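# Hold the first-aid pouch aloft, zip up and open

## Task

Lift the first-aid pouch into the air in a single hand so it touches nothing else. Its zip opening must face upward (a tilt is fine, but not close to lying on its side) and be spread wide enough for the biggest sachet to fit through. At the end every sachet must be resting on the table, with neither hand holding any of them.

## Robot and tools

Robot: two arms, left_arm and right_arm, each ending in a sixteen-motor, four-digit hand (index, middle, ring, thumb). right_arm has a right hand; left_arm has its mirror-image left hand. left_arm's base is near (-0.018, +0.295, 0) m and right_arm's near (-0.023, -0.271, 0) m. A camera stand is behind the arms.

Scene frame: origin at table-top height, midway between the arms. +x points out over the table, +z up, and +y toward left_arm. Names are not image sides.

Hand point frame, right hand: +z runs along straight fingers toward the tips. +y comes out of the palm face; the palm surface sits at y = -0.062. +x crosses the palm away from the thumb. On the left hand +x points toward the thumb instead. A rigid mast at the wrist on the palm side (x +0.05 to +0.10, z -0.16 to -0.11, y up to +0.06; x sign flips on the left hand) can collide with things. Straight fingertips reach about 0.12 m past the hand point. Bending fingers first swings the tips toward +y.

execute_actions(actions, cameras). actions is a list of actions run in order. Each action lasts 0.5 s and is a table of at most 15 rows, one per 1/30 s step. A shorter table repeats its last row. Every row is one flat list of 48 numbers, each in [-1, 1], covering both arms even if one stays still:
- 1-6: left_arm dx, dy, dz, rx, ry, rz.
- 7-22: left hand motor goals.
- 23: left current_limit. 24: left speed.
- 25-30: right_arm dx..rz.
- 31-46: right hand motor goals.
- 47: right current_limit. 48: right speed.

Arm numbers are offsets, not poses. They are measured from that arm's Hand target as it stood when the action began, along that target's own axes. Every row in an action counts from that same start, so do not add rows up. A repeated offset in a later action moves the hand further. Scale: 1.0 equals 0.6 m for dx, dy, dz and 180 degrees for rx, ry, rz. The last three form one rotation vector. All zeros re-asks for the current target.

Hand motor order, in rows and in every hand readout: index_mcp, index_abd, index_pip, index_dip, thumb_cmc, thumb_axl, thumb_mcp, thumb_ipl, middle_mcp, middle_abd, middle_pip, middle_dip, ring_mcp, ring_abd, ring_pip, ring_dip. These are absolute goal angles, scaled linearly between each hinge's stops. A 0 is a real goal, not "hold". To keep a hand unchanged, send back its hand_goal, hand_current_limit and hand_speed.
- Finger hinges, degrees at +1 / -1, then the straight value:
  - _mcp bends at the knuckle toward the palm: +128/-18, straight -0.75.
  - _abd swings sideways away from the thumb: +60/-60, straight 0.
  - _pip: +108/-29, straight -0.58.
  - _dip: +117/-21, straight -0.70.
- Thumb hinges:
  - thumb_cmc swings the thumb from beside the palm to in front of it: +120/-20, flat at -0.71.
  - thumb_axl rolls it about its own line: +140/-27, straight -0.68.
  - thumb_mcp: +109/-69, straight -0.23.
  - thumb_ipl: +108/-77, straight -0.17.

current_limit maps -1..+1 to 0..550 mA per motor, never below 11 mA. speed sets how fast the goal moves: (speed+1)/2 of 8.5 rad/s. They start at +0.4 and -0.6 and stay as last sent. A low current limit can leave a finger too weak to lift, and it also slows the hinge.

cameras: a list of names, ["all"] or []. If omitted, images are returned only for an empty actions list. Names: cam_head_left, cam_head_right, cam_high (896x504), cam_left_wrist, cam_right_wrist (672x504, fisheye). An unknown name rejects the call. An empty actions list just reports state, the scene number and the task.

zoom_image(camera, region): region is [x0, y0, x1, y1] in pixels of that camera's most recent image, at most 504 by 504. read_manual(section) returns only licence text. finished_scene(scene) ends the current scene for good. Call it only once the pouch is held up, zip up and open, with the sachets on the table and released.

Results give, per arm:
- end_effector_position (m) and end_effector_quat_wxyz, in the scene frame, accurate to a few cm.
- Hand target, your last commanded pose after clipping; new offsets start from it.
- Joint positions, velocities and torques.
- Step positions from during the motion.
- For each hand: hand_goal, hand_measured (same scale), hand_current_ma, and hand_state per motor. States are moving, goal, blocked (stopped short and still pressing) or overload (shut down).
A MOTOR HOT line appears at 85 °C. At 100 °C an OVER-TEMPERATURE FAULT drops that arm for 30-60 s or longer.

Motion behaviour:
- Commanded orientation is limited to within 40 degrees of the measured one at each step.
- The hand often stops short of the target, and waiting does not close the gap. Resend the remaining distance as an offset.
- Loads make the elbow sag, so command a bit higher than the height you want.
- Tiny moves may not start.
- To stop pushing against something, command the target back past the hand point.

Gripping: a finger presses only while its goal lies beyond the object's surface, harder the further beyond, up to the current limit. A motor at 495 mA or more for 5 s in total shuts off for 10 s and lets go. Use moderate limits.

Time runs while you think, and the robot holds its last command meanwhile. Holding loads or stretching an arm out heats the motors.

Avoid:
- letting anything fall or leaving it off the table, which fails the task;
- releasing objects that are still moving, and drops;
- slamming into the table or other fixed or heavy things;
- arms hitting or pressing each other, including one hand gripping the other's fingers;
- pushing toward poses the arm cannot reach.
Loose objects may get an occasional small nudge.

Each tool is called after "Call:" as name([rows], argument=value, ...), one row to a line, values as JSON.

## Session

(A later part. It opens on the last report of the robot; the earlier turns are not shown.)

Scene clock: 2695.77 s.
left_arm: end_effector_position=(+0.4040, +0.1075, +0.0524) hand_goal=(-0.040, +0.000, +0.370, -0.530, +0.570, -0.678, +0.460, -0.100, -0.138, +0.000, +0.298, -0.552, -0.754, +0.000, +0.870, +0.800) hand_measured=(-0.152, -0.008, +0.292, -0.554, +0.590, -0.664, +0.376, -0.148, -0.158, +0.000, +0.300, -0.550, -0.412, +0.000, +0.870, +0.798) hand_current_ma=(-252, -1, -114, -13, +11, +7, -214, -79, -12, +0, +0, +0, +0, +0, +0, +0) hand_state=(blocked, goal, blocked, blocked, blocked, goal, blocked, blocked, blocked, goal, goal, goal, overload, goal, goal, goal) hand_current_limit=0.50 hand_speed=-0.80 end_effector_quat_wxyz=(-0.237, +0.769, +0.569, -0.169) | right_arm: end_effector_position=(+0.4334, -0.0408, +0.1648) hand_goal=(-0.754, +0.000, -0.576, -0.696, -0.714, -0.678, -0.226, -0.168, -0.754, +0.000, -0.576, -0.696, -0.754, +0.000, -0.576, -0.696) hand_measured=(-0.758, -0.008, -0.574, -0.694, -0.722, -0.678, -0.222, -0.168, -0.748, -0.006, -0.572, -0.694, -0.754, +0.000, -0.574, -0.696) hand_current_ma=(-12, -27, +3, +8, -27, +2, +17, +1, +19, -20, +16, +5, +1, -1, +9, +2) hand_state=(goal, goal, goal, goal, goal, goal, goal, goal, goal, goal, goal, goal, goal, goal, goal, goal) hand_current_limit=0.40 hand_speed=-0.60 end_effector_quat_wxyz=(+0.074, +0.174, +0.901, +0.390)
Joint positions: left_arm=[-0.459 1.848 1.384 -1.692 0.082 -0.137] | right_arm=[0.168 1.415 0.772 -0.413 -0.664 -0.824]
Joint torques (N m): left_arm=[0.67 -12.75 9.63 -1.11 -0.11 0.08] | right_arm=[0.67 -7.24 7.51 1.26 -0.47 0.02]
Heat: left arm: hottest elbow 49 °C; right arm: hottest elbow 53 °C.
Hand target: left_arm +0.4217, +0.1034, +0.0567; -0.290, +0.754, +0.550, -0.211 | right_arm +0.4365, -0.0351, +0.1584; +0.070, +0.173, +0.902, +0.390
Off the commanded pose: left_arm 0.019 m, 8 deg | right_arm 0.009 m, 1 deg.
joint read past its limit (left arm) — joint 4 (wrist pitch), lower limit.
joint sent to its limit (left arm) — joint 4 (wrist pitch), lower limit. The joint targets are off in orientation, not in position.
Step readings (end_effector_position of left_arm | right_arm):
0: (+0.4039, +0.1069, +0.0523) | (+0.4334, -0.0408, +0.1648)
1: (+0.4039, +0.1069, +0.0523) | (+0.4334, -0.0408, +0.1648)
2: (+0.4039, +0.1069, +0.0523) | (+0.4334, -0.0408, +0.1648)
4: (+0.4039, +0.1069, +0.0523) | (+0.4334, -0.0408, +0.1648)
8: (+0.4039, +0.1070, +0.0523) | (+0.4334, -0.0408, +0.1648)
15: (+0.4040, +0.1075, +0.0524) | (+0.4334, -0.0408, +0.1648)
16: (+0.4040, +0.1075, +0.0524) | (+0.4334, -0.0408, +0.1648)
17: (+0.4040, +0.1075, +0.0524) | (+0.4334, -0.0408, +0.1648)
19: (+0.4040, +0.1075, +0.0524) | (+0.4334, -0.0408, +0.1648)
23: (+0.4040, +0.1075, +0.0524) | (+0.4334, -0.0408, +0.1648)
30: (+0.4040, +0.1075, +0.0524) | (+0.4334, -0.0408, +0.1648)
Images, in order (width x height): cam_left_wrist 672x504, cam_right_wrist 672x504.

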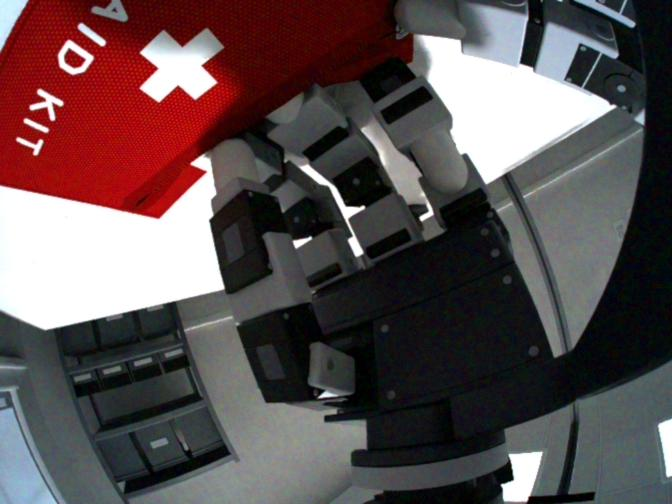

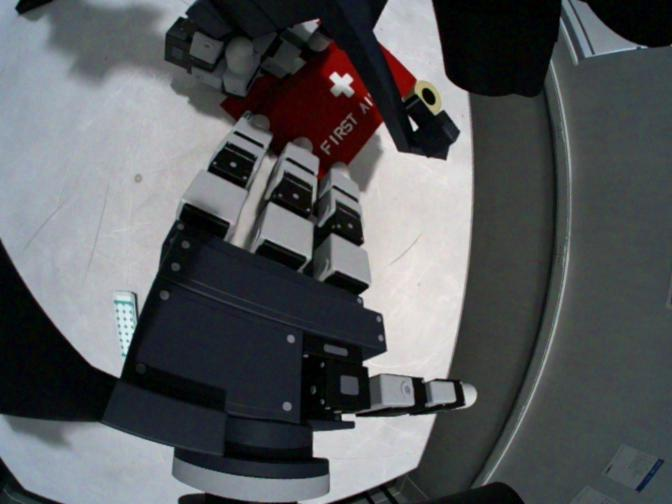

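Call:
execute_actions([
  [[0,0,0,0,0,0,-0.04,0,0.37,-0.53,0.571,-0.678,0.46,-0.1,-0.138,0,0.299,-0.551,-0.754,0,0.87,0.8,0.5,-0.8,0,0.024,-0.023,0,0,0,-0.754,0,-0.576,-0.696,-0.714,-0.678,-0.226,-0.168,-0.754,0,-0.576,-0.696,-0.754,0,-0.576,-0.696,0.4,-0.6],[0,0,0,0,0,0,-0.04,0,0.37,-0.53,0.571,-0.678,0.46,-0.1,-0.138,0,0.299,-0.551,-0.754,0,0.87,0.8,0.5,-0.8,0,0.0485,-0.0458,0,0,0,-0.754,0,-0.576,-0.696,-0.714,-0.678,-0.226,-0.168,-0.754,0,-0.576,-0.696,-0.754,0,-0.576,-0.696,0.4,-0.6]],
  [[0,-0.0155,0.014,0,0,0,-0.04,0,0.37,-0.53,0.571,-0.678,0.46,-0.1,-0.138,0,0.299,-0.551,-0.754,0,0.87,0.8,0.5,-0.8,0,0,0,0,0,0,-0.754,0,-0.576,-0.696,-0.714,-0.678,-0.226,-0.168,-0.754,0,-0.576,-0.696,-0.754,0,-0.576,-0.696,0.4,-0.6],[0,-0.031,0.028,0,0,0,-0.04,0,0.37,-0.53,0.571,-0.678,0.46,-0.1,-0.138,0,0.299,-0.551,-0.754,0,0.87,0.8,0.5,-0.8,0,0,0,0,0,0,-0.754,0,-0.576,-0.696,-0.714,-0.678,-0.226,-0.168,-0.754,0,-0.576,-0.696,-0.754,0,-0.576,-0.696,0.4,-0.6]],
], cameras=["cam_left_wrist", "cam_right_wrist"])

Scene clock: 2751.20 s.
left_arm: end_effector_position=(+0.3979, +0.1105, +0.0514) hand_goal=(-0.040, +0.000, +0.370, -0.530, +0.570, -0.678, +0.460, -0.100, -0.138, +0.000, +0.298, -0.552, -0.754, +0.000, +0.870, +0.800) hand_measured=(-0.152, -0.008, +0.294, -0.554, +0.590, -0.664, +0.376, -0.148, -0.144, +0.000, +0.298, -0.550, -0.412, +0.000, +0.870, +0.798) hand_current_ma=(-252, -1, -111, -13, +11, +7, -214, -79, -1, +0, +0, +0, +0, +0, +0, +0) hand_state=(blocked, goal, blocked, blocked, blocked, goal, blocked, blocked, goal, goal, goal, goal, overload, goal, goal, goal) hand_current_limit=0.50 hand_speed=-0.80 end_effector_quat_wxyz=(-0.240, +0.768, +0.568, -0.171) | right_arm: end_effector_position=(+0.4226, -0.0429, +0.1725) hand_goal=(-0.754, +0.000, -0.576, -0.696, -0.714, -0.678, -0.226, -0.168, -0.754, +0.000, -0.576, -0.696, -0.754, +0.000, -0.576, -0.696) hand_measured=(-0.756, -0.006, -0.574, -0.694, -0.722, -0.678, -0.222, -0.168, -0.758, -0.004, -0.574, -0.694, -0.758, +0.000, -0.574, -0.696) hand_current_ma=(-3, -16, +6, +8, -27, +2, +17, +1, -13, -11, +4, +5, -14, -1, +4, +2) hand_state=(goal, goal, goal, goal, goal, goal, goal, goal, goal, goal, goal, goal, goal, goal, goal, goal) hand_current_limit=0.40 hand_speed=-0.60 end_effector_quat_wxyz=(+0.053, +0.184, +0.904, +0.382)
Joint positions: left_arm=[-0.459 1.838 1.365 -1.691 0.082 -0.137] | right_arm=[0.168 1.374 0.78 -0.511 -0.664 -0.822]
Joint torques (N m): left_arm=[0.15 -14.97 5.9 -1.14 0.11 0.04] | right_arm=[0.67 -9.52 10.91 0.2 -0.53 0.01]
Heat: left arm: hottest elbow 49 °C; right arm: hottest elbow 53 °C.
Hand target: left_arm +0.3979, +0.1110, +0.0567; -0.290, +0.754, +0.550, -0.211 | right_arm +0.4367, -0.0353, +0.1986; +0.070, +0.173, +0.902, +0.390
Off the commanded pose: left_arm 0.005 m, 8 deg | right_arm 0.031 m, 3 deg.
joint read past its limit (left arm) — joint 4 (wrist pitch), lower limit.
joint sent to its limit (left arm) — joint 4 (wrist pitch), lower limit. The joint targets are off in orientation, not in position.
Step readings (end_effector_position of left_arm | right_arm):
0: (+0.4040, +0.1075, +0.0524) | (+0.4334, -0.0408, +0.1648)
1: (+0.4040, +0.1075, +0.0524) | (+0.4334, -0.0408, +0.1648)
2: (+0.4040, +0.1075, +0.0524) | (+0.4334, -0.0408, +0.1648)
4: (+0.4040, +0.1075, +0.0524) | (+0.4322, -0.0411, +0.1648)
8: (+0.4039, +0.1075, +0.0523) | (+0.4264, -0.0422, +0.1694)
15: (+0.4039, +0.1075, +0.0521) | (+0.4228, -0.0429, +0.1727)
16: (+0.4039, +0.1075, +0.0521) | (+0.4230, -0.0429, +0.1728)
17: (+0.4039, +0.1075, +0.0521) | (+0.4229, -0.0429, +0.1728)
19: (+0.4039, +0.1075, +0.0521) | (+0.4228, -0.0429, +0.1727)
23: (+0.4014, +0.1088, +0.0517) | (+0.4228, -0.0429, +0.1727)
30: (+0.3979, +0.1105, +0.0514) | (+0.4226, -0.0429, +0.1725)
Images, in order (width x height): cam_left_wrist 672x504, cam_right_wrist 672x504.

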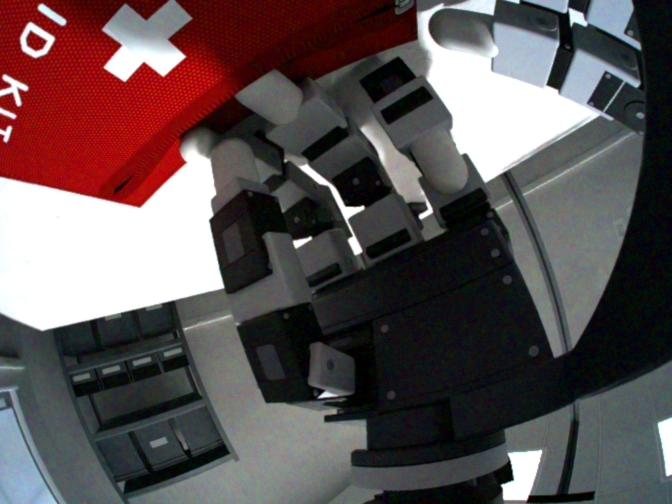

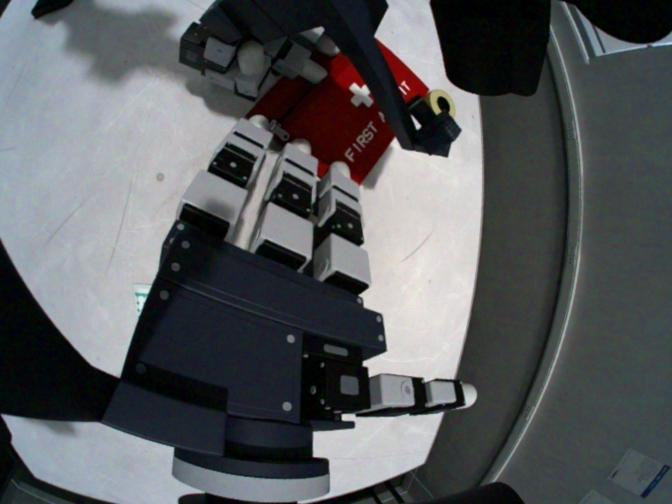

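Call:
execute_actions([
  [[0,-0.028,-0.031,0,0,0,-0.343,0,0.372,-0.551,0.571,-0.678,0,-0.168,-0.343,0,0.372,-0.551,-0.754,0,0.87,0.8,0.4,-0.6,0,0.0243,-0.023,0,0,0,-0.754,0,-0.576,-0.696,-0.714,-0.678,-0.226,-0.168,-0.754,0,-0.576,-0.696,-0.754,0,-0.576,-0.696,0.4,-0.6],[0,-0.056,-0.062,0,0,0,-0.343,0,0.372,-0.551,0.571,-0.678,-0.114,-0.168,-0.343,0,0.372,-0.551,-0.754,0,0.87,0.8,0.4,-0.6,0,0.0485,-0.0458,0,0,0,-0.754,0,-0.576,-0.696,-0.714,-0.678,-0.226,-0.168,-0.754,0,-0.576,-0.696,-0.754,0,-0.576,-0.696,0.4,-0.6]],
], cameras=["cam_left_wrist", "cam_right_wrist"])

Scene clock: 2784.43 s.
left_arm: end_effector_position=(+0.3941, +0.1117, +0.1016) hand_goal=(-0.344, +0.000, +0.372, -0.552, +0.570, -0.678, -0.114, -0.168, -0.344, +0.000, +0.372, -0.552, -0.754, +0.000, +0.870, +0.800) hand_measured=(-0.342, -0.002, +0.364, -0.556, +0.572, -0.676, -0.106, -0.166, -0.342, +0.000, +0.366, -0.550, -0.412, +0.000, +0.870, +0.798) hand_current_ma=(+0, +0, -2, +0, +0, +0, +3, +0, +0, +0, -1, +0, +0, +0, +0, +0) hand_state=(goal, goal, goal, goal, goal, goal, goal, goal, goal, goal, goal, goal, overload, goal, goal, goal) hand_current_limit=0.40 hand_speed=-0.60 end_effector_quat_wxyz=(-0.193, +0.783, +0.572, -0.148) | right_arm: end_effector_position=(+0.4256, -0.0425, +0.2177) hand_goal=(-0.754, +0.000, -0.576, -0.696, -0.714, -0.678, -0.226, -0.168, -0.754, +0.000, -0.576, -0.696, -0.754, +0.000, -0.576, -0.696) hand_measured=(-0.758, -0.004, -0.576, -0.694, -0.722, -0.678, -0.222, -0.168, -0.758, -0.004, -0.574, -0.694, -0.758, +0.000, -0.574, -0.696) hand_current_ma=(-14, -11, +3, +8, -27, +2, +17, +1, -16, -11, +3, +5, -16, -1, +4, +2) hand_state=(goal, goal, goal, goal, goal, goal, goal, goal, goal, goal, goal, goal, goal, goal, goal, goal) hand_current_limit=0.40 hand_speed=-0.60 end_effector_quat_wxyz=(+0.059, +0.182, +0.903, +0.384)
Joint positions: left_arm=[-0.459 1.703 1.337 -1.691 0.082 -0.13] | right_arm=[0.168 1.31 0.85 -0.63 -0.664 -0.821]
Joint torques (N m): left_arm=[-0.26 -13.39 7.72 -0.88 -0.06 -0.11] | right_arm=[0.56 -8.29 11.3 0.23 -0.53 -0.03]
Heat: left arm: hottest elbow 47 °C; right arm: hottest elbow 58 °C.
Hand target: left_arm +0.3977, +0.1110, +0.1068; -0.290, +0.754, +0.550, -0.211 | right_arm +0.4370, -0.0355, +0.2386; +0.070, +0.173, +0.902, +0.390
Off the commanded pose: left_arm 0.006 m, 14 deg | right_arm 0.025 m, 2 deg.
joint read past its limit (left arm) — joint 4 (wrist pitch), lower limit.
joint sent to its limit (left arm) — joint 4 (wrist pitch), lower limit. The joint targets are off in orientation, not in position.
Step readings (end_effector_position of left_arm | right_arm):
0: (+0.3979, +0.1105, +0.0514) | (+0.4226, -0.0429, +0.1725)
1: (+0.3979, +0.1105, +0.0516) | (+0.4226, -0.0429, +0.1725)
2: (+0.3976, +0.1107, +0.0523) | (+0.4225, -0.0430, +0.1727)
4: (+0.3948, +0.1113, +0.0554) | (+0.4213, -0.0432, +0.1756)
8: (+0.3920, +0.1128, +0.0764) | (+0.4204, -0.0434, +0.1942)
15: (+0.3942, +0.1117, +0.1017) | (+0.4263, -0.0423, +0.2186)
Images, in order (width x height): cam_left_wrist 672x504, cam_right_wrist 672x504.

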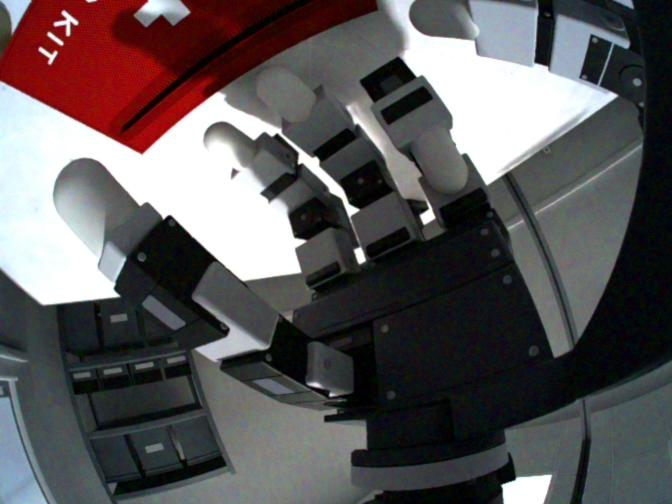

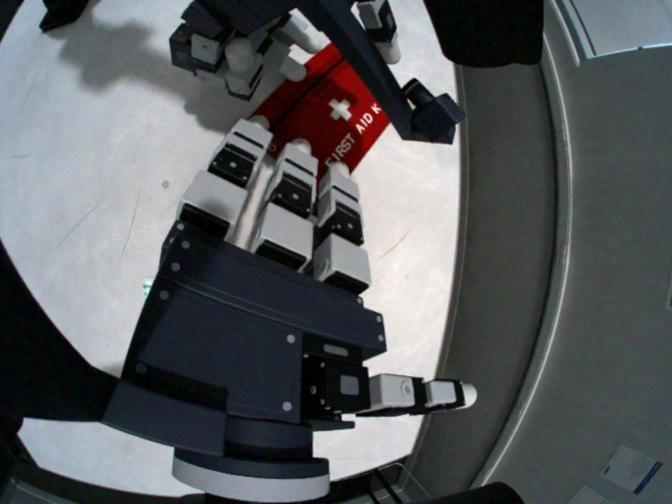

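Call:
execute_actions([
  [[0,0,0,0,0,0,-0.343,0,0.372,-0.551,0.571,-0.678,-0.114,-0.168,-0.343,0,0.372,-0.551,-0.754,0,0.87,0.8,0.4,-0.6,0,-0.049,-0.052,0,0,0,-0.754,0,-0.576,-0.696,-0.714,-0.678,-0.226,-0.168,-0.754,0,-0.576,-0.696,-0.754,0,-0.576,-0.696,0.4,-0.6],[0,0,0,0,0,0,-0.343,0,0.372,-0.551,0.571,-0.678,-0.114,-0.168,-0.343,0,0.372,-0.551,-0.754,0,0.87,0.8,0.4,-0.6,0,-0.0977,-0.1035,0,0,0,-0.754,0,-0.576,-0.696,-0.714,-0.678,-0.226,-0.168,-0.754,0,-0.576,-0.696,-0.754,0,-0.576,-0.696,0.4,-0.6]],
  [[0.026,0.044,-0.04,0,0,0,-0.343,0,0.372,-0.551,0.571,-0.678,-0.114,-0.168,-0.343,0,0.372,-0.551,-0.754,0,0.87,0.8,0.4,-0.6,0,0,0,0,0,0,-0.754,0,-0.576,-0.696,-0.714,-0.678,-0.226,-0.168,-0.754,0,-0.576,-0.696,-0.754,0,-0.576,-0.696,0.4,-0.6],[0.052,0.0877,-0.079,0,0,0,-0.343,0,0.372,-0.551,0.571,-0.678,-0.114,-0.168,-0.343,0,0.372,-0.551,-0.754,0,0.87,0.8,0.4,-0.6,0,0,0,0,0,0,-0.754,0,-0.576,-0.696,-0.714,-0.678,-0.226,-0.168,-0.754,0,-0.576,-0.696,-0.754,0,-0.576,-0.696,0.4,-0.6]],
], cameras=["cam_left_wrist", "cam_right_wrist", "cam_high"])

Scene clock: 2840.37 s.
left_arm: end_effector_position=(+0.4576, +0.1286, +0.0917) hand_goal=(-0.344, +0.000, +0.372, -0.552, +0.570, -0.678, -0.114, -0.168, -0.344, +0.000, +0.372, -0.552, -0.754, +0.000, +0.870, +0.800) hand_measured=(-0.344, -0.002, +0.364, -0.556, +0.572, -0.676, -0.106, -0.166, -0.344, +0.000, +0.366, -0.550, -0.414, +0.000, +0.870, +0.798) hand_current_ma=(+0, +0, -2, +0, +0, +0, +3, +0, +0, +0, -1, +0, +0, +0, +0, +0) hand_state=(goal, goal, goal, goal, goal, goal, goal, goal, goal, goal, goal, goal, overload, goal, goal, goal) hand_current_limit=0.40 hand_speed=-0.60 end_effector_quat_wxyz=(-0.188, +0.780, +0.581, -0.135) | right_arm: end_effector_position=(+0.4063, -0.1114, +0.2371) hand_goal=(-0.754, +0.000, -0.576, -0.696, -0.714, -0.678, -0.226, -0.168, -0.754, +0.000, -0.576, -0.696, -0.754, +0.000, -0.576, -0.696) hand_measured=(-0.758, -0.002, -0.576, -0.694, -0.722, -0.678, -0.222, -0.168, -0.760, -0.002, -0.576, -0.694, -0.760, +0.000, -0.576, -0.696) hand_current_ma=(-18, -7, +2, +8, -28, +2, +17, +1, -19, -7, +3, +5, -20, -1, +3, +2) hand_state=(goal, goal, goal, goal, goal, goal, goal, goal, goal, goal, goal, goal, goal, goal, goal, goal) hand_current_limit=0.40 hand_speed=-0.60 end_effector_quat_wxyz=(+0.071, +0.174, +0.903, +0.387)
Joint positions: left_arm=[-0.381 1.823 1.477 -1.691 0.034 -0.084] | right_arm=[-0.023 1.235 0.844 -0.824 -0.742 -1.057]
Joint torques (N m): left_arm=[-0.62 -14.45 10.76 -0.87 -0.17 0.09] | right_arm=[-0.97 -7.18 7.99 0.05 -1.17 -0.2]
Heat: left arm: hottest elbow 47 °C; right arm: hottest elbow 60 °C.
Hand target: left_arm +0.4748, +0.1191, +0.1068; -0.290, +0.754, +0.550, -0.211 | right_arm +0.4057, -0.1148, +0.2384; +0.070, +0.173, +0.902, +0.390
Off the commanded pose: left_arm 0.025 m, 15 deg | right_arm 0.004 m, 0 deg.
joint read past its limit (left arm) — joint 4 (wrist pitch), lower limit.
joint sent to its limit (left arm) — joint 4 (wrist pitch), lower limit. The joint targets are off in orientation, not in position.
Step readings (end_effector_position of left_arm | right_arm):
0: (+0.3941, +0.1117, +0.1016) | (+0.4256, -0.0425, +0.2177)
1: (+0.3941, +0.1117, +0.1016) | (+0.4254, -0.0425, +0.2175)
2: (+0.3941, +0.1117, +0.1016) | (+0.4247, -0.0428, +0.2170)
4: (+0.3941, +0.1117, +0.1016) | (+0.4211, -0.0501, +0.2204)
8: (+0.3941, +0.1117, +0.1016) | (+0.4204, -0.0870, +0.2308)
15: (+0.3941, +0.1117, +0.1016) | (+0.4139, -0.1144, +0.2387)
16: (+0.3941, +0.1117, +0.1016) | (+0.4125, -0.1139, +0.2384)
17: (+0.3942, +0.1123, +0.1014) | (+0.4115, -0.1136, +0.2379)
19: (+0.4026, +0.1155, +0.1006) | (+0.4097, -0.1129, +0.2377)
23: (+0.4376, +0.1165, +0.0969) | (+0.4077, -0.1122, +0.2370)
30: (+0.4551, +0.1306, +0.0898) | (+0.4065, -0.1116, +0.2371)
Images, in order (width x height): cam_high 896x504, cam_left_wrist 672x504, cam_right_wrist 672x504.

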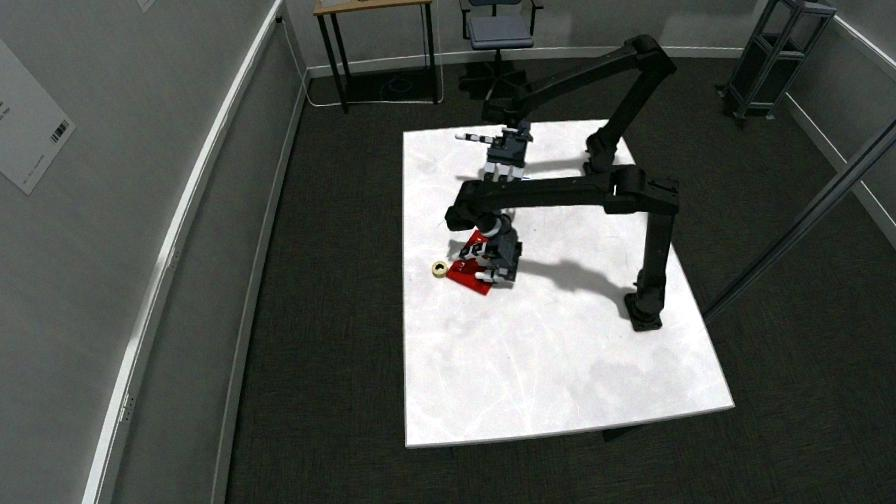

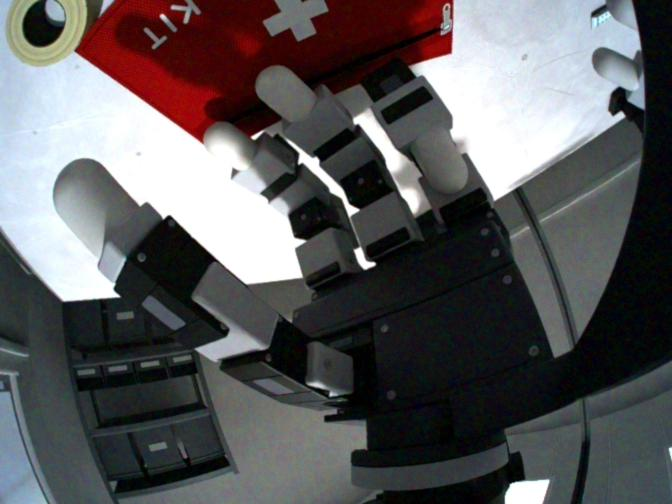

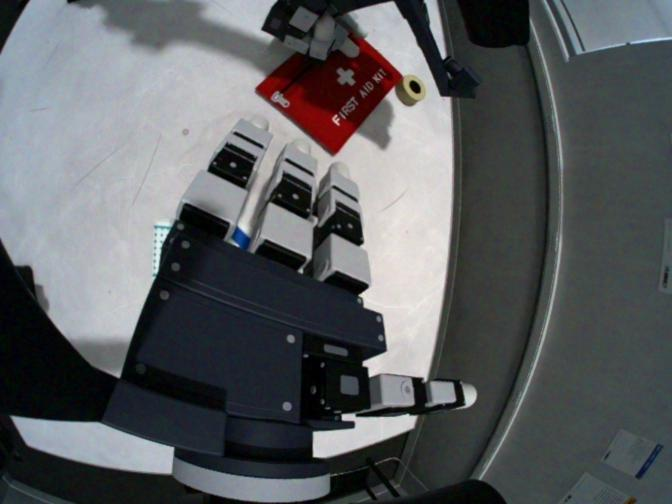

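Call:
execute_actions([
  [[-0.016,0.018,0.0253,0,0,0,-0.343,0,0.372,-0.551,0.571,-0.678,-0.114,-0.168,-0.343,0,0.372,-0.551,-0.754,0,0.87,0.8,0.4,-0.6,0,0,0,0,0,0,-0.754,0,-0.576,-0.696,-0.714,-0.678,-0.226,-0.168,-0.754,0,-0.576,-0.696,-0.754,0,-0.576,-0.696,0.4,-0.6],[-0.0321,0.0359,0.0506,0,0,0,-0.343,0,0.372,-0.551,0.571,-0.678,-0.114,-0.168,-0.343,0,0.372,-0.551,-0.754,0,0.87,0.8,0.4,-0.6,0,0,0,0,0,0,-0.754,0,-0.576,-0.696,-0.714,-0.678,-0.226,-0.168,-0.754,0,-0.576,-0.696,-0.754,0,-0.576,-0.696,0.4,-0.6]],
], cameras=["cam_left_wrist"])

Scene clock: 2871.63 s.
left_arm: end_effector_position=(+0.4537, +0.1156, +0.0611) hand_goal=(-0.344, +0.000, +0.372, -0.552, +0.570, -0.678, -0.114, -0.168, -0.344, +0.000, +0.372, -0.552, -0.754, +0.000, +0.870, +0.800) hand_measured=(-0.336, -0.002, +0.380, -0.554, +0.572, -0.676, -0.106, -0.166, -0.330, -0.002, +0.384, -0.550, -0.414, +0.000, +0.870, +0.798) hand_current_ma=(+2, +0, +2, +0, +0, +0, +3, +0, +5, +0, +4, +0, +0, +0, +0, +0) hand_state=(goal, goal, goal, goal, goal, goal, goal, goal, goal, goal, goal, goal, overload, goal, goal, goal) hand_current_limit=0.40 hand_speed=-0.60 end_effector_quat_wxyz=(-0.212, +0.777, +0.573, -0.152) | right_arm: end_effector_position=(+0.4063, -0.1114, +0.2371) hand_goal=(-0.754, +0.000, -0.576, -0.696, -0.714, -0.678, -0.226, -0.168, -0.754, +0.000, -0.576, -0.696, -0.754, +0.000, -0.576, -0.696) hand_measured=(-0.758, -0.002, -0.576, -0.694, -0.722, -0.678, -0.222, -0.168, -0.760, -0.002, -0.576, -0.694, -0.760, +0.000, -0.576, -0.696) hand_current_ma=(-18, -7, +2, +8, -28, +2, +17, +1, -19, -7, +3, +5, -20, -1, +3, +2) hand_state=(goal, goal, goal, goal, goal, goal, goal, goal, goal, goal, goal, goal, goal, goal, goal, goal) hand_current_limit=0.40 hand_speed=-0.60 end_effector_quat_wxyz=(+0.071, +0.174, +0.903, +0.387)
Joint positions: left_arm=[-0.405 1.895 1.491 -1.692 0.048 -0.094] | right_arm=[-0.023 1.235 0.844 -0.824 -0.742 -1.057]
Joint torques (N m): left_arm=[-1.49 -14.8 9.57 -0.98 0.27 -0.13] | right_arm=[-0.97 -7.24 7.97 0.05 -1.17 -0.21]
Heat: left arm: hottest elbow 51 °C; right arm: hottest elbow 57 °C.
Hand target: left_arm +0.4648, +0.1021, +0.0698; -0.290, +0.754, +0.550, -0.211 | right_arm +0.4057, -0.1148, +0.2384; +0.070, +0.173, +0.902, +0.390
Off the commanded pose: left_arm 0.020 m, 12 deg | right_arm 0.004 m, 0 deg.
joint read past its limit (left arm) — joint 4 (wrist pitch), lower limit.
joint sent to its limit (left arm) — joint 4 (wrist pitch), lower limit. The joint targets are off in orientation, not in position.
Step readings (end_effector_position of left_arm | right_arm):
0: (+0.4576, +0.1286, +0.0917) | (+0.4063, -0.1114, +0.2371)
1: (+0.4576, +0.1286, +0.0917) | (+0.4063, -0.1114, +0.2371)
2: (+0.4572, +0.1287, +0.0913) | (+0.4063, -0.1114, +0.2371)
4: (+0.4574, +0.1268, +0.0885) | (+0.4063, -0.1114, +0.2371)
8: (+0.4558, +0.1212, +0.0710) | (+0.4063, -0.1114, +0.2371)
15: (+0.4541, +0.1163, +0.0612) | (+0.4063, -0.1114, +0.2371)
Images, in order (width x height): cam_left_wrist 672x504.

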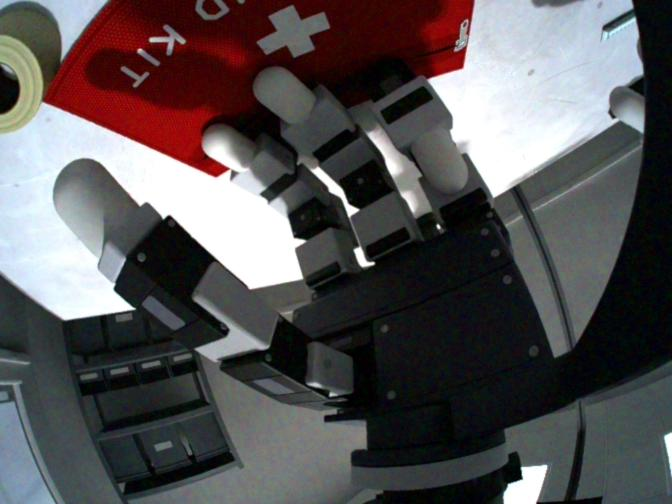

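Call:
execute_actions([
  [[0.0057,-0.0167,0.024,0,0,0,-0.343,0,0.372,-0.551,0.571,-0.678,-0.114,-0.168,-0.343,0,0.372,-0.551,-0.754,0,0.87,0.8,0.4,-0.6,0,0,0,0,0,0,-0.754,0,-0.576,-0.696,-0.714,-0.678,-0.226,-0.168,-0.754,0,-0.576,-0.696,-0.754,0,-0.576,-0.696,0.4,-0.6],[0.0114,-0.0379,0.0431,0,0,0,-0.343,0,0.372,-0.551,0.571,-0.678,-0.114,-0.168,-0.343,0,0.372,-0.551,-0.754,0,0.87,0.8,0.4,-0.6,0,0,0,0,0,0,-0.754,0,-0.576,-0.696,-0.714,-0.678,-0.226,-0.168,-0.754,0,-0.576,-0.696,-0.754,0,-0.576,-0.696,0.4,-0.6]],
  [[0.0057,-0.0212,0.0191,0,0,0,-0.343,0,0.372,-0.551,0.571,-0.678,-0.114,-0.168,-0.343,0,0.372,-0.551,-0.754,0,0.87,0.8,0.4,-0.6,0,0,0,0,0,0,-0.754,0,-0.576,-0.696,-0.714,-0.678,-0.226,-0.168,-0.754,0,-0.576,-0.696,-0.754,0,-0.576,-0.696,0.4,-0.6],[0.0114,-0.0424,0.0382,0,0,0,-0.343,0,0.372,-0.551,0.571,-0.678,-0.114,-0.168,-0.343,0,0.372,-0.551,-0.754,0,0.87,0.8,0.4,-0.6,0,0,0,0,0,0,-0.754,0,-0.576,-0.696,-0.714,-0.678,-0.226,-0.168,-0.754,0,-0.576,-0.696,-0.754,0,-0.576,-0.696,0.4,-0.6]],
], cameras=["cam_left_wrist", "cam_right_wrist"])

Scene clock: 2886.57 s.
left_arm: end_effector_position=(+0.4029, +0.1369, +0.0575) hand_goal=(-0.344, +0.000, +0.372, -0.552, +0.570, -0.678, -0.114, -0.168, -0.344, +0.000, +0.372, -0.552, -0.754, +0.000, +0.870, +0.800) hand_measured=(-0.336, -0.002, +0.380, -0.552, +0.572, -0.676, -0.108, -0.166, -0.332, -0.002, +0.380, -0.550, -0.414, +0.000, +0.870, +0.798) hand_current_ma=(+2, +0, +2, +0, +0, +0, +2, +0, +5, +0, +2, +0, +0, +0, +0, +0) hand_state=(goal, goal, goal, goal, goal, goal, goal, goal, goal, goal, goal, goal, overload, goal, goal, goal) hand_current_limit=0.40 hand_speed=-0.60 end_effector_quat_wxyz=(-0.237, +0.771, +0.567, -0.168) | right_arm: end_effector_position=(+0.4063, -0.1114, +0.2371) hand_goal=(-0.754, +0.000, -0.576, -0.696, -0.714, -0.678, -0.226, -0.168, -0.754, +0.000, -0.576, -0.696, -0.754, +0.000, -0.576, -0.696) hand_measured=(-0.758, -0.002, -0.576, -0.694, -0.722, -0.678, -0.222, -0.168, -0.760, -0.002, -0.576, -0.694, -0.760, +0.000, -0.576, -0.696) hand_current_ma=(-18, -7, +2, +8, -28, +2, +17, +1, -19, -7, +3, +5, -20, -1, +3, +2) hand_state=(goal, goal, goal, goal, goal, goal, goal, goal, goal, goal, goal, goal, goal, goal, goal, goal) hand_current_limit=0.40 hand_speed=-0.60 end_effector_quat_wxyz=(+0.071, +0.174, +0.903, +0.387)
Joint positions: left_arm=[-0.405 1.81 1.343 -1.691 0.048 -0.088] | right_arm=[-0.023 1.235 0.844 -0.824 -0.742 -1.057]
Joint torques (N m): left_arm=[-0.21 -15.15 6.22 -1.11 0.08 0.02] | right_arm=[-0.85 -7.3 7.99 0.06 -1.17 -0.2]
Heat: left arm: hottest elbow 49 °C; right arm: hottest elbow 56 °C.
Hand target: left_arm +0.4038, +0.1360, +0.0659; -0.290, +0.754, +0.550, -0.211 | right_arm +0.4057, -0.1148, +0.2384; +0.070, +0.173, +0.902, +0.390
Off the commanded pose: left_arm 0.008 m, 8 deg | right_arm 0.004 m, 0 deg.
joint read past its limit (left arm) — joint 4 (wrist pitch), lower limit.
joint sent to its limit (left arm) — joint 4 (wrist pitch), lower limit. The joint targets are off in orientation, not in position.
Step readings (end_effector_position of left_arm | right_arm):
0: (+0.4537, +0.1156, +0.0611) | (+0.4063, -0.1114, +0.2371)
1: (+0.4537, +0.1156, +0.0611) | (+0.4063, -0.1114, +0.2371)
2: (+0.4537, +0.1156, +0.0611) | (+0.4063, -0.1114, +0.2371)
4: (+0.4527, +0.1160, +0.0608) | (+0.4063, -0.1114, +0.2371)
8: (+0.4418, +0.1208, +0.0601) | (+0.4063, -0.1114, +0.2371)
15: (+0.4363, +0.1231, +0.0596) | (+0.4063, -0.1114, +0.2371)
16: (+0.4361, +0.1232, +0.0595) | (+0.4063, -0.1114, +0.2371)
17: (+0.4351, +0.1236, +0.0595) | (+0.4063, -0.1114, +0.2371)
19: (+0.4281, +0.1262, +0.0587) | (+0.4063, -0.1114, +0.2371)
23: (+0.4084, +0.1346, +0.0579) | (+0.4063, -0.1114, +0.2371)
30: (+0.4030, +0.1369, +0.0576) | (+0.4063, -0.1114, +0.2371)
Images, in order (width x height): cam_left_wrist 672x504, cam_right_wrist 672x504.

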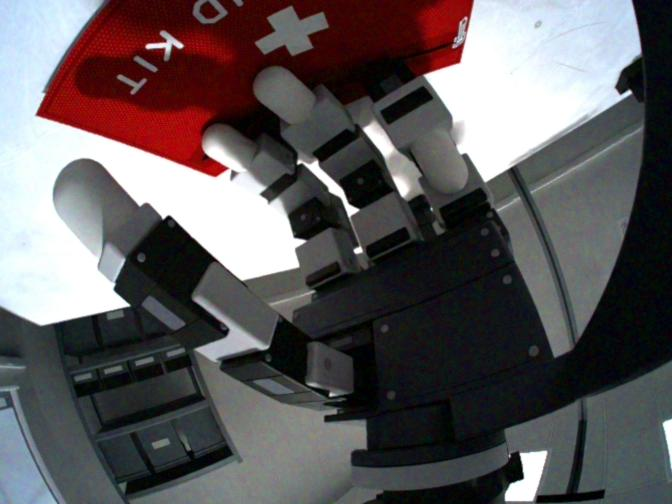

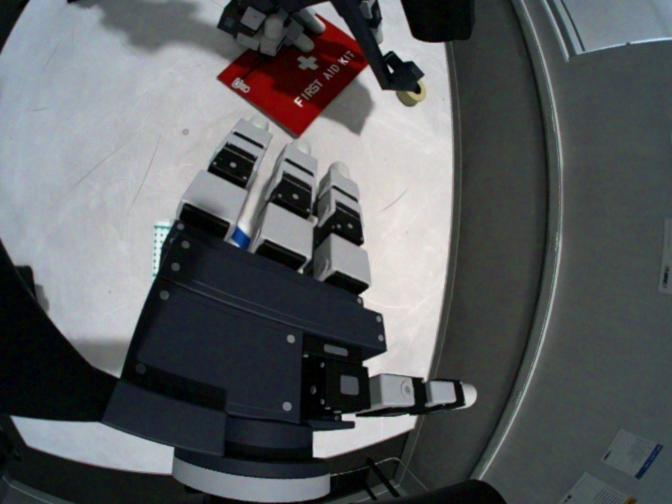

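Call:
execute_actions([
  [[0,-0.022,-0.025,0,0,0,-0.343,0,0.372,-0.551,0.571,-0.678,-0.114,-0.168,-0.343,0,0.372,-0.551,-0.754,0,0.87,0.8,0.4,-0.6,0,0,0,0,0,0,-0.754,0,-0.576,-0.696,-0.714,-0.678,-0.226,-0.168,-0.754,0,-0.576,-0.696,-0.754,0,-0.576,-0.696,0.4,-0.6],[0,-0.0447,-0.0495,0,0,0,-0.343,0,0.372,-0.551,0.571,-0.678,-0.114,-0.168,-0.343,0,0.372,-0.551,-0.754,0,0.87,0.8,0.4,-0.6,0,0,0,0,0,0,-0.754,0,-0.576,-0.696,-0.714,-0.678,-0.226,-0.168,-0.754,0,-0.576,-0.696,-0.754,0,-0.576,-0.696,0.4,-0.6]],
  [[-0.0243,-0.0253,0.024,0,0.0227,0.025,-0.343,0,0.372,-0.551,0.571,-0.678,-0.114,-0.168,-0.343,0,0.372,-0.551,-0.754,0,0.87,0.8,0.4,-0.6,0,0,0,0,0,0,-0.754,0,-0.576,-0.696,-0.714,-0.678,-0.226,-0.168,-0.754,0,-0.576,-0.696,-0.754,0,-0.576,-0.696,0.4,-0.6],[-0.0487,-0.0507,0.0478,0,0.0454,0.0503,-0.343,0,0.372,-0.551,0.571,-0.678,-0.114,-0.168,-0.343,0,0.372,-0.551,-0.754,0,0.87,0.8,0.4,-0.6,0,0,0,0,0,0,-0.754,0,-0.576,-0.696,-0.714,-0.678,-0.226,-0.168,-0.754,0,-0.576,-0.696,-0.754,0,-0.576,-0.696,0.4,-0.6]],
], cameras=["cam_left_wrist", "cam_right_wrist"])

Scene clock: 3046.77 s.
left_arm: end_effector_position=(+0.3518, +0.1217, +0.0952) hand_goal=(-0.344, +0.000, +0.372, -0.552, +0.570, -0.678, -0.114, -0.168, -0.344, +0.000, +0.372, -0.552, -0.754, +0.000, +0.870, +0.800) hand_measured=(-0.344, -0.002, +0.372, -0.552, +0.572, -0.676, -0.108, -0.166, -0.344, -0.002, +0.372, -0.550, -0.414, +0.000, +0.870, +0.798) hand_current_ma=(+0, +0, +0, +0, +0, +0, +2, +0, +0, +0, +0, +0, +0, +0, +0, +0) hand_state=(goal, goal, goal, goal, goal, goal, goal, goal, goal, goal, goal, goal, overload, goal, goal, goal) hand_current_limit=0.40 hand_speed=-0.60 end_effector_quat_wxyz=(-0.231, +0.831, +0.489, -0.128) | right_arm: end_effector_position=(+0.4063, -0.1114, +0.2371) hand_goal=(-0.754, +0.000, -0.576, -0.696, -0.714, -0.678, -0.226, -0.168, -0.754, +0.000, -0.576, -0.696, -0.754, +0.000, -0.576, -0.696) hand_measured=(-0.758, -0.002, -0.576, -0.694, -0.722, -0.678, -0.222, -0.168, -0.760, -0.002, -0.576, -0.694, -0.760, +0.000, -0.576, -0.696) hand_current_ma=(-18, -7, +2, +8, -28, +2, +17, +1, -19, -7, +3, +5, -20, -1, +3, +2) hand_state=(goal, goal, goal, goal, goal, goal, goal, goal, goal, goal, goal, goal, goal, goal, goal, goal) hand_current_limit=0.40 hand_speed=-0.60 end_effector_quat_wxyz=(+0.071, +0.174, +0.903, +0.387)
Joint positions: left_arm=[-0.498 1.627 1.213 -1.691 -0.018 0.004] | right_arm=[-0.023 1.235 0.844 -0.824 -0.742 -1.057]
Joint torques (N m): left_arm=[-0.62 -12.86 7.04 -0.99 -0.22 0.09] | right_arm=[-0.91 -7.18 7.98 0.03 -1.17 -0.21]
Heat: left arm: hottest elbow 43 °C; right arm: hottest elbow 52 °C.
Hand target: left_arm +0.3550, +0.1209, +0.1050; -0.311, +0.808, +0.467, -0.179 | right_arm +0.4057, -0.1148, +0.2384; +0.070, +0.173, +0.902, +0.390
Off the commanded pose: left_arm 0.010 m, 12 deg | right_arm 0.004 m, 0 deg.
joint read past its limit (left arm) — joint 4 (wrist pitch), lower limit.
joint sent to its limit (left arm) — joint 4 (wrist pitch), lower limit. The joint targets are off in orientation, not in position.
Step readings (end_effector_position of left_arm | right_arm):
0: (+0.4029, +0.1369, +0.0575) | (+0.4063, -0.1114, +0.2371)
1: (+0.4029, +0.1369, +0.0577) | (+0.4063, -0.1114, +0.2371)
2: (+0.4027, +0.1370, +0.0582) | (+0.4063, -0.1114, +0.2371)
4: (+0.4010, +0.1376, +0.0616) | (+0.4063, -0.1114, +0.2371)
8: (+0.3995, +0.1383, +0.0807) | (+0.4063, -0.1114, +0.2371)
15: (+0.4012, +0.1375, +0.1003) | (+0.4063, -0.1114, +0.2371)
16: (+0.4010, +0.1376, +0.1002) | (+0.4063, -0.1114, +0.2371)
17: (+0.3996, +0.1380, +0.0992) | (+0.4063, -0.1114, +0.2371)
19: (+0.3929, +0.1417, +0.0967) | (+0.4063, -0.1114, +0.2371)
23: (+0.3644, +0.1390, +0.0902) | (+0.4063, -0.1114, +0.2371)
30: (+0.3519, +0.1226, +0.0941) | (+0.4063, -0.1114, +0.2371)
Images, in order (width x height): cam_left_wrist 672x504, cam_right_wrist 672x504.

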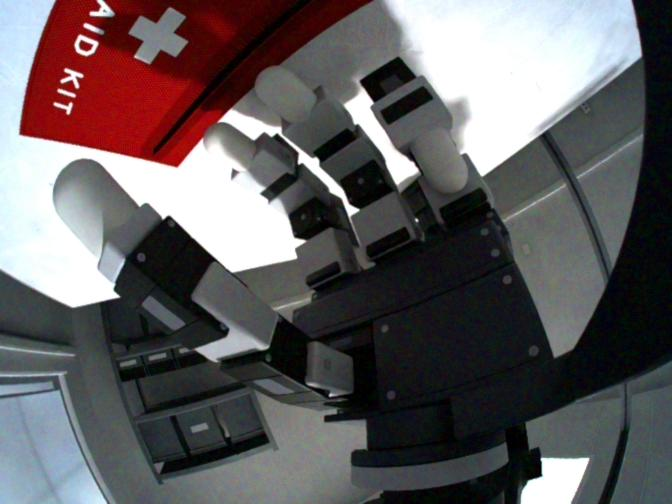

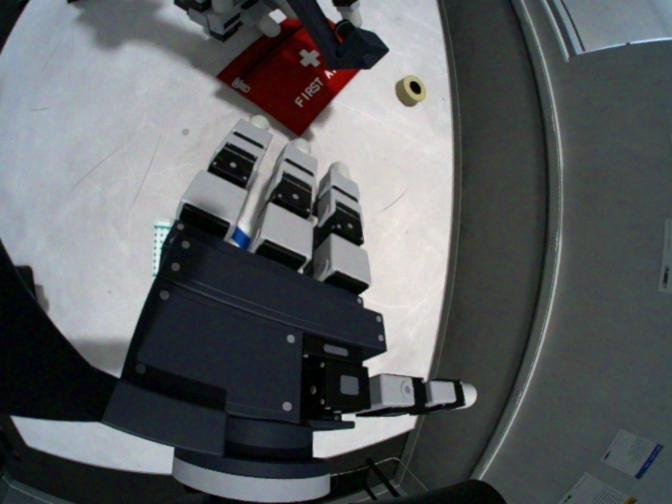

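Call:
execute_actions([
  [[-0.0254,-0.0013,0.001,0,0,0,-0.343,0,0.372,-0.551,0.571,-0.678,-0.114,-0.168,-0.343,0,0.372,-0.551,-0.754,0,0.87,0.8,0.4,-0.6,0.057,0.0164,0.0769,-0.0092,-0.0181,0.0152,-0.754,0,-0.576,-0.696,-0.714,-0.678,-0.226,-0.168,-0.754,0,-0.576,-0.696,-0.754,0,0.87,0.8,0.4,-0.6],[-0.0254,-0.0013,0.001,0,0,0,-0.343,0,0.372,-0.551,0.571,-0.678,-0.114,-0.168,-0.343,0,0.372,-0.551,-0.754,0,0.87,0.8,0.4,-0.6,0.1142,0.0328,0.1538,-0.0185,-0.0362,0.0303,-0.754,0,-0.576,-0.696,-0.714,-0.678,-0.226,-0.168,-0.754,0,-0.576,-0.696,-0.754,0,0.87,0.8,0.4,-0.6]],
], cameras=["cam_left_wrist", "cam_right_wrist"])

Scene clock: 3106.33 s.
left_arm: end_effector_position=(+0.3461, +0.1131, +0.0944) hand_goal=(-0.344, +0.000, +0.372, -0.552, +0.570, -0.678, -0.114, -0.168, -0.344, +0.000, +0.372, -0.552, -0.754, +0.000, +0.870, +0.800) hand_measured=(-0.344, -0.002, +0.372, -0.552, +0.570, -0.676, -0.108, -0.166, -0.344, -0.002, +0.372, -0.550, -0.432, +0.000, +0.870, +0.798) hand_current_ma=(+0, +0, +0, +0, +0, +0, +2, +0, +0, +0, +0, +0, +0, +0, +0, +0) hand_state=(goal, goal, goal, goal, goal, goal, goal, goal, goal, goal, goal, goal, overload, goal, goal, goal) hand_current_limit=0.40 hand_speed=-0.60 end_effector_quat_wxyz=(-0.231, +0.835, +0.481, -0.129) | right_arm: end_effector_position=(+0.3734, -0.0206, +0.1873) hand_goal=(-0.754, +0.000, -0.576, -0.696, -0.714, -0.678, -0.226, -0.168, -0.754, +0.000, -0.576, -0.696, -0.754, +0.000, +0.870, +0.800) hand_measured=(-0.760, -0.002, -0.576, -0.694, -0.722, -0.678, -0.222, -0.168, -0.760, -0.002, -0.576, -0.694, -0.770, -0.004, +0.864, +0.798) hand_current_ma=(-19, -3, +2, +8, -28, +2, +18, +1, -20, -3, +2, +5, -65, -9, -20, -7) hand_state=(goal, goal, goal, goal, goal, goal, goal, goal, goal, goal, goal, goal, goal, goal, goal, goal) hand_current_limit=0.40 hand_speed=-0.60 end_effector_quat_wxyz=(+0.091, +0.235, +0.881, +0.401)
Joint positions: left_arm=[-0.52 1.626 1.21 -1.691 -0.009 0.002] | right_arm=[0.316 1.169 0.59 -0.302 -0.54 -0.52]
Joint torques (N m): left_arm=[-1.55 -12.98 7.01 -0.99 0.24 -0.17] | right_arm=[1.03 -6.89 6.83 2 -0.22 0.03]
Heat: left arm: hottest elbow 44 °C; right arm: hottest elbow 52 °C.
Hand target: left_arm +0.3466, +0.1081, +0.1051; -0.311, +0.808, +0.467, -0.179 | right_arm +0.3712, -0.0146, +0.1901; +0.108, +0.235, +0.875, +0.409
Off the commanded pose: left_arm 0.012 m, 11 deg | right_arm 0.007 m, 2 deg.
joint read past its limit (left arm) — joint 4 (wrist pitch), lower limit.
joint sent to its limit (left arm) — joint 4 (wrist pitch), lower limit. The joint targets are off in orientation, not in position.
Step readings (end_effector_position of left_arm | right_arm):
0: (+0.3518, +0.1217, +0.0952) | (+0.4063, -0.1114, +0.2371)
1: (+0.3518, +0.1217, +0.0952) | (+0.4063, -0.1114, +0.2371)
2: (+0.3518, +0.1217, +0.0952) | (+0.4058, -0.1104, +0.2352)
4: (+0.3509, +0.1198, +0.0952) | (+0.4027, -0.1001, +0.2261)
8: (+0.3491, +0.1160, +0.0952) | (+0.3680, -0.0486, +0.1984)
15: (+0.3461, +0.1133, +0.0944) | (+0.3617, -0.0189, +0.1818)
Images, in order (width x height): cam_left_wrist 672x504, cam_right_wrist 672x504.

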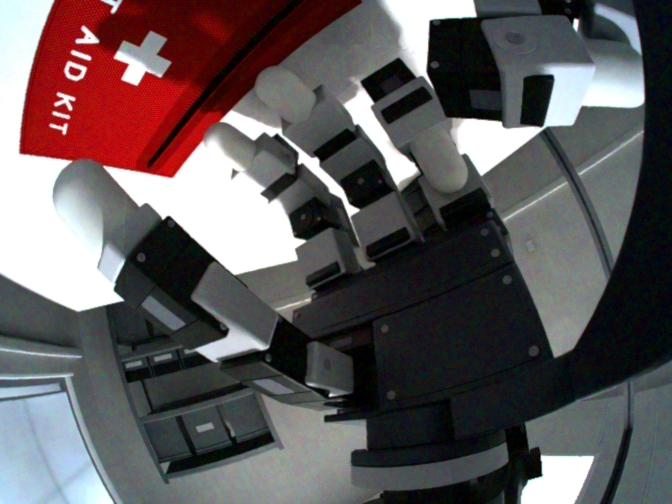

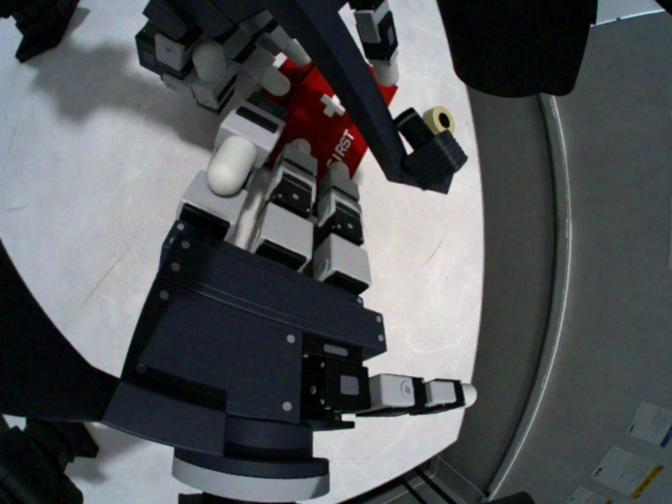

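Call:
execute_actions([
  [[0,0,0,0,0,0,-0.343,0,0.372,-0.551,0.571,-0.678,-0.114,-0.168,-0.343,0,0.372,-0.551,-0.754,0,0.87,0.8,0.4,-0.6,-0.025,-0.0214,-0.0255,0,0,0,-0.754,0,-0.576,-0.696,-0.714,-0.678,-0.226,-0.168,-0.754,0,-0.576,-0.696,-0.754,0,0.87,0.8,0.4,-0.6]],
  [[0,0,0,0,0,0,-0.343,0,0.372,-0.551,0.571,-0.678,-0.114,-0.168,-0.343,0,0.372,-0.551,-0.754,0,0.87,0.8,0.4,-0.6,0,-0.0255,0.0215,0,0,0,-0.754,0,-0.576,-0.696,-0.714,-0.678,-0.226,-0.168,-0.754,0,-0.576,-0.696,-0.754,0,0.87,0.8,0.4,-0.6],[0,0,0,0,0,0,-0.343,0,0.372,-0.551,0.571,-0.678,-0.114,-0.168,-0.343,0,0.372,-0.551,-0.754,0,0.87,0.8,0.4,-0.6,0,-0.0511,0.0429,0,0,0,-0.754,0,-0.576,-0.696,-0.714,-0.678,-0.226,-0.168,-0.754,0,-0.576,-0.696,-0.754,0,0.87,0.8,0.4,-0.6]],
], cameras=["cam_left_wrist", "cam_right_wrist"])

Scene clock: 3142.70 s.
left_arm: end_effector_position=(+0.3461, +0.1131, +0.0944) hand_goal=(-0.344, +0.000, +0.372, -0.552, +0.570, -0.678, -0.114, -0.168, -0.344, +0.000, +0.372, -0.552, -0.754, +0.000, +0.870, +0.800) hand_measured=(-0.344, -0.002, +0.372, -0.552, +0.570, -0.676, -0.108, -0.166, -0.344, -0.002, +0.372, -0.550, -0.432, +0.000, +0.870, +0.798) hand_current_ma=(+0, +0, +0, +0, +0, +0, +2, +0, +0, +0, +0, +0, +0, +0, +0, +0) hand_state=(goal, goal, goal, goal, goal, goal, goal, goal, goal, goal, goal, goal, overload, goal, goal, goal) hand_current_limit=0.40 hand_speed=-0.60 end_effector_quat_wxyz=(-0.231, +0.835, +0.481, -0.129) | right_arm: end_effector_position=(+0.3751, -0.0358, +0.1611) hand_goal=(-0.754, +0.000, -0.576, -0.696, -0.714, -0.678, -0.226, -0.168, -0.754, +0.000, -0.576, -0.696, -0.754, +0.000, +0.870, +0.800) hand_measured=(-0.752, -0.002, -0.570, -0.692, -0.722, -0.678, -0.222, -0.168, -0.748, +0.000, -0.570, -0.694, -0.768, -0.004, +0.864, +0.798) hand_current_ma=(+9, -3, +20, +13, -28, +2, +18, +1, +24, -2, +24, +10, -58, -9, -19, -7) hand_state=(goal, goal, goal, goal, goal, goal, goal, goal, goal, goal, goal, goal, goal, goal, goal, goal) hand_current_limit=0.40 hand_speed=-0.60 end_effector_quat_wxyz=(+0.109, +0.235, +0.874, +0.410)
Joint positions: left_arm=[-0.52 1.626 1.21 -1.691 -0.009 0.002] | right_arm=[0.274 1.222 0.519 -0.15 -0.557 -0.542]
Joint torques (N m): left_arm=[-1.49 -13.1 7.01 -1.01 0.24 -0.18] | right_arm=[-0.85 -4.37 5.93 1.84 -0.6 -0.17]
Heat: left arm: hottest elbow 42 °C; right arm: hottest elbow 53 °C.
Hand target: left_arm +0.3466, +0.1081, +0.1051; -0.311, +0.808, +0.467, -0.179 | right_arm +0.3740, -0.0393, +0.1499; +0.108, +0.235, +0.875, +0.409
Off the commanded pose: left_arm 0.012 m, 11 deg | right_arm 0.012 m, 0 deg.
joint read past its limit (left arm) — joint 4 (wrist pitch), lower limit.
joint sent to its limit (left arm) — joint 4 (wrist pitch), lower limit. The joint targets are off in orientation, not in position.
Step readings (end_effector_position of left_arm | right_arm):
0: (+0.3461, +0.1131, +0.0944) | (+0.3734, -0.0206, +0.1873)
1: (+0.3461, +0.1131, +0.0944) | (+0.3734, -0.0206, +0.1873)
2: (+0.3461, +0.1131, +0.0944) | (+0.3731, -0.0207, +0.1869)
4: (+0.3461, +0.1131, +0.0944) | (+0.3732, -0.0230, +0.1861)
8: (+0.3461, +0.1131, +0.0944) | (+0.3735, -0.0310, +0.1839)
15: (+0.3461, +0.1131, +0.0944) | (+0.3757, -0.0365, +0.1838)
16: (+0.3461, +0.1131, +0.0944) | (+0.3757, -0.0365, +0.1838)
17: (+0.3461, +0.1131, +0.0944) | (+0.3755, -0.0364, +0.1838)
19: (+0.3461, +0.1131, +0.0944) | (+0.3749, -0.0365, +0.1828)
23: (+0.3461, +0.1131, +0.0944) | (+0.3724, -0.0370, +0.1664)
30: (+0.3461, +0.1131, +0.0944) | (+0.3744, -0.0360, +0.1610)
Images, in order (width x height): cam_left_wrist 672x504, cam_right_wrist 672x504.

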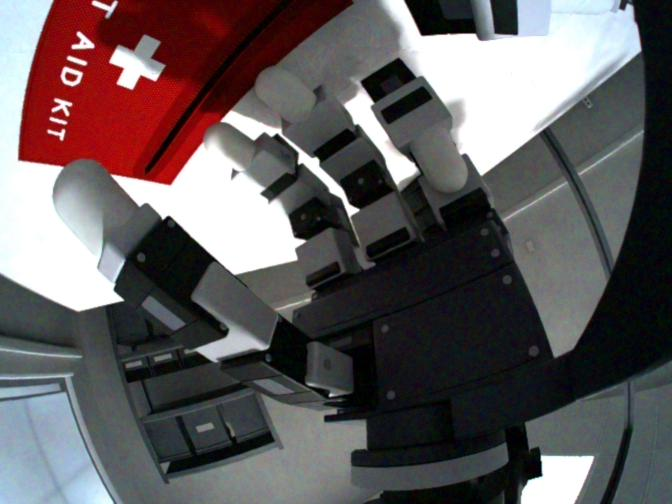

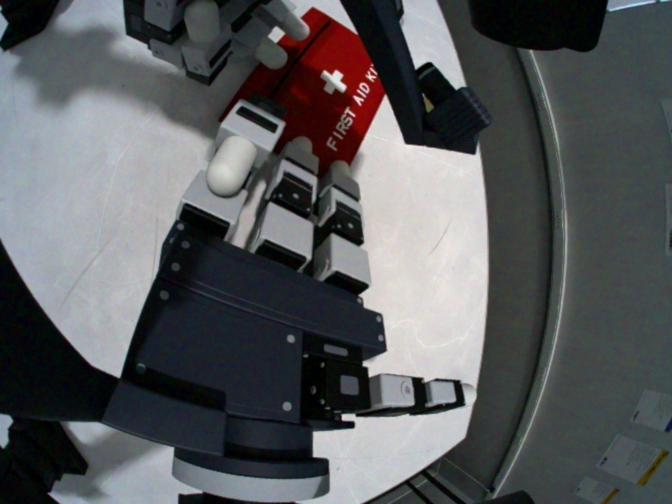

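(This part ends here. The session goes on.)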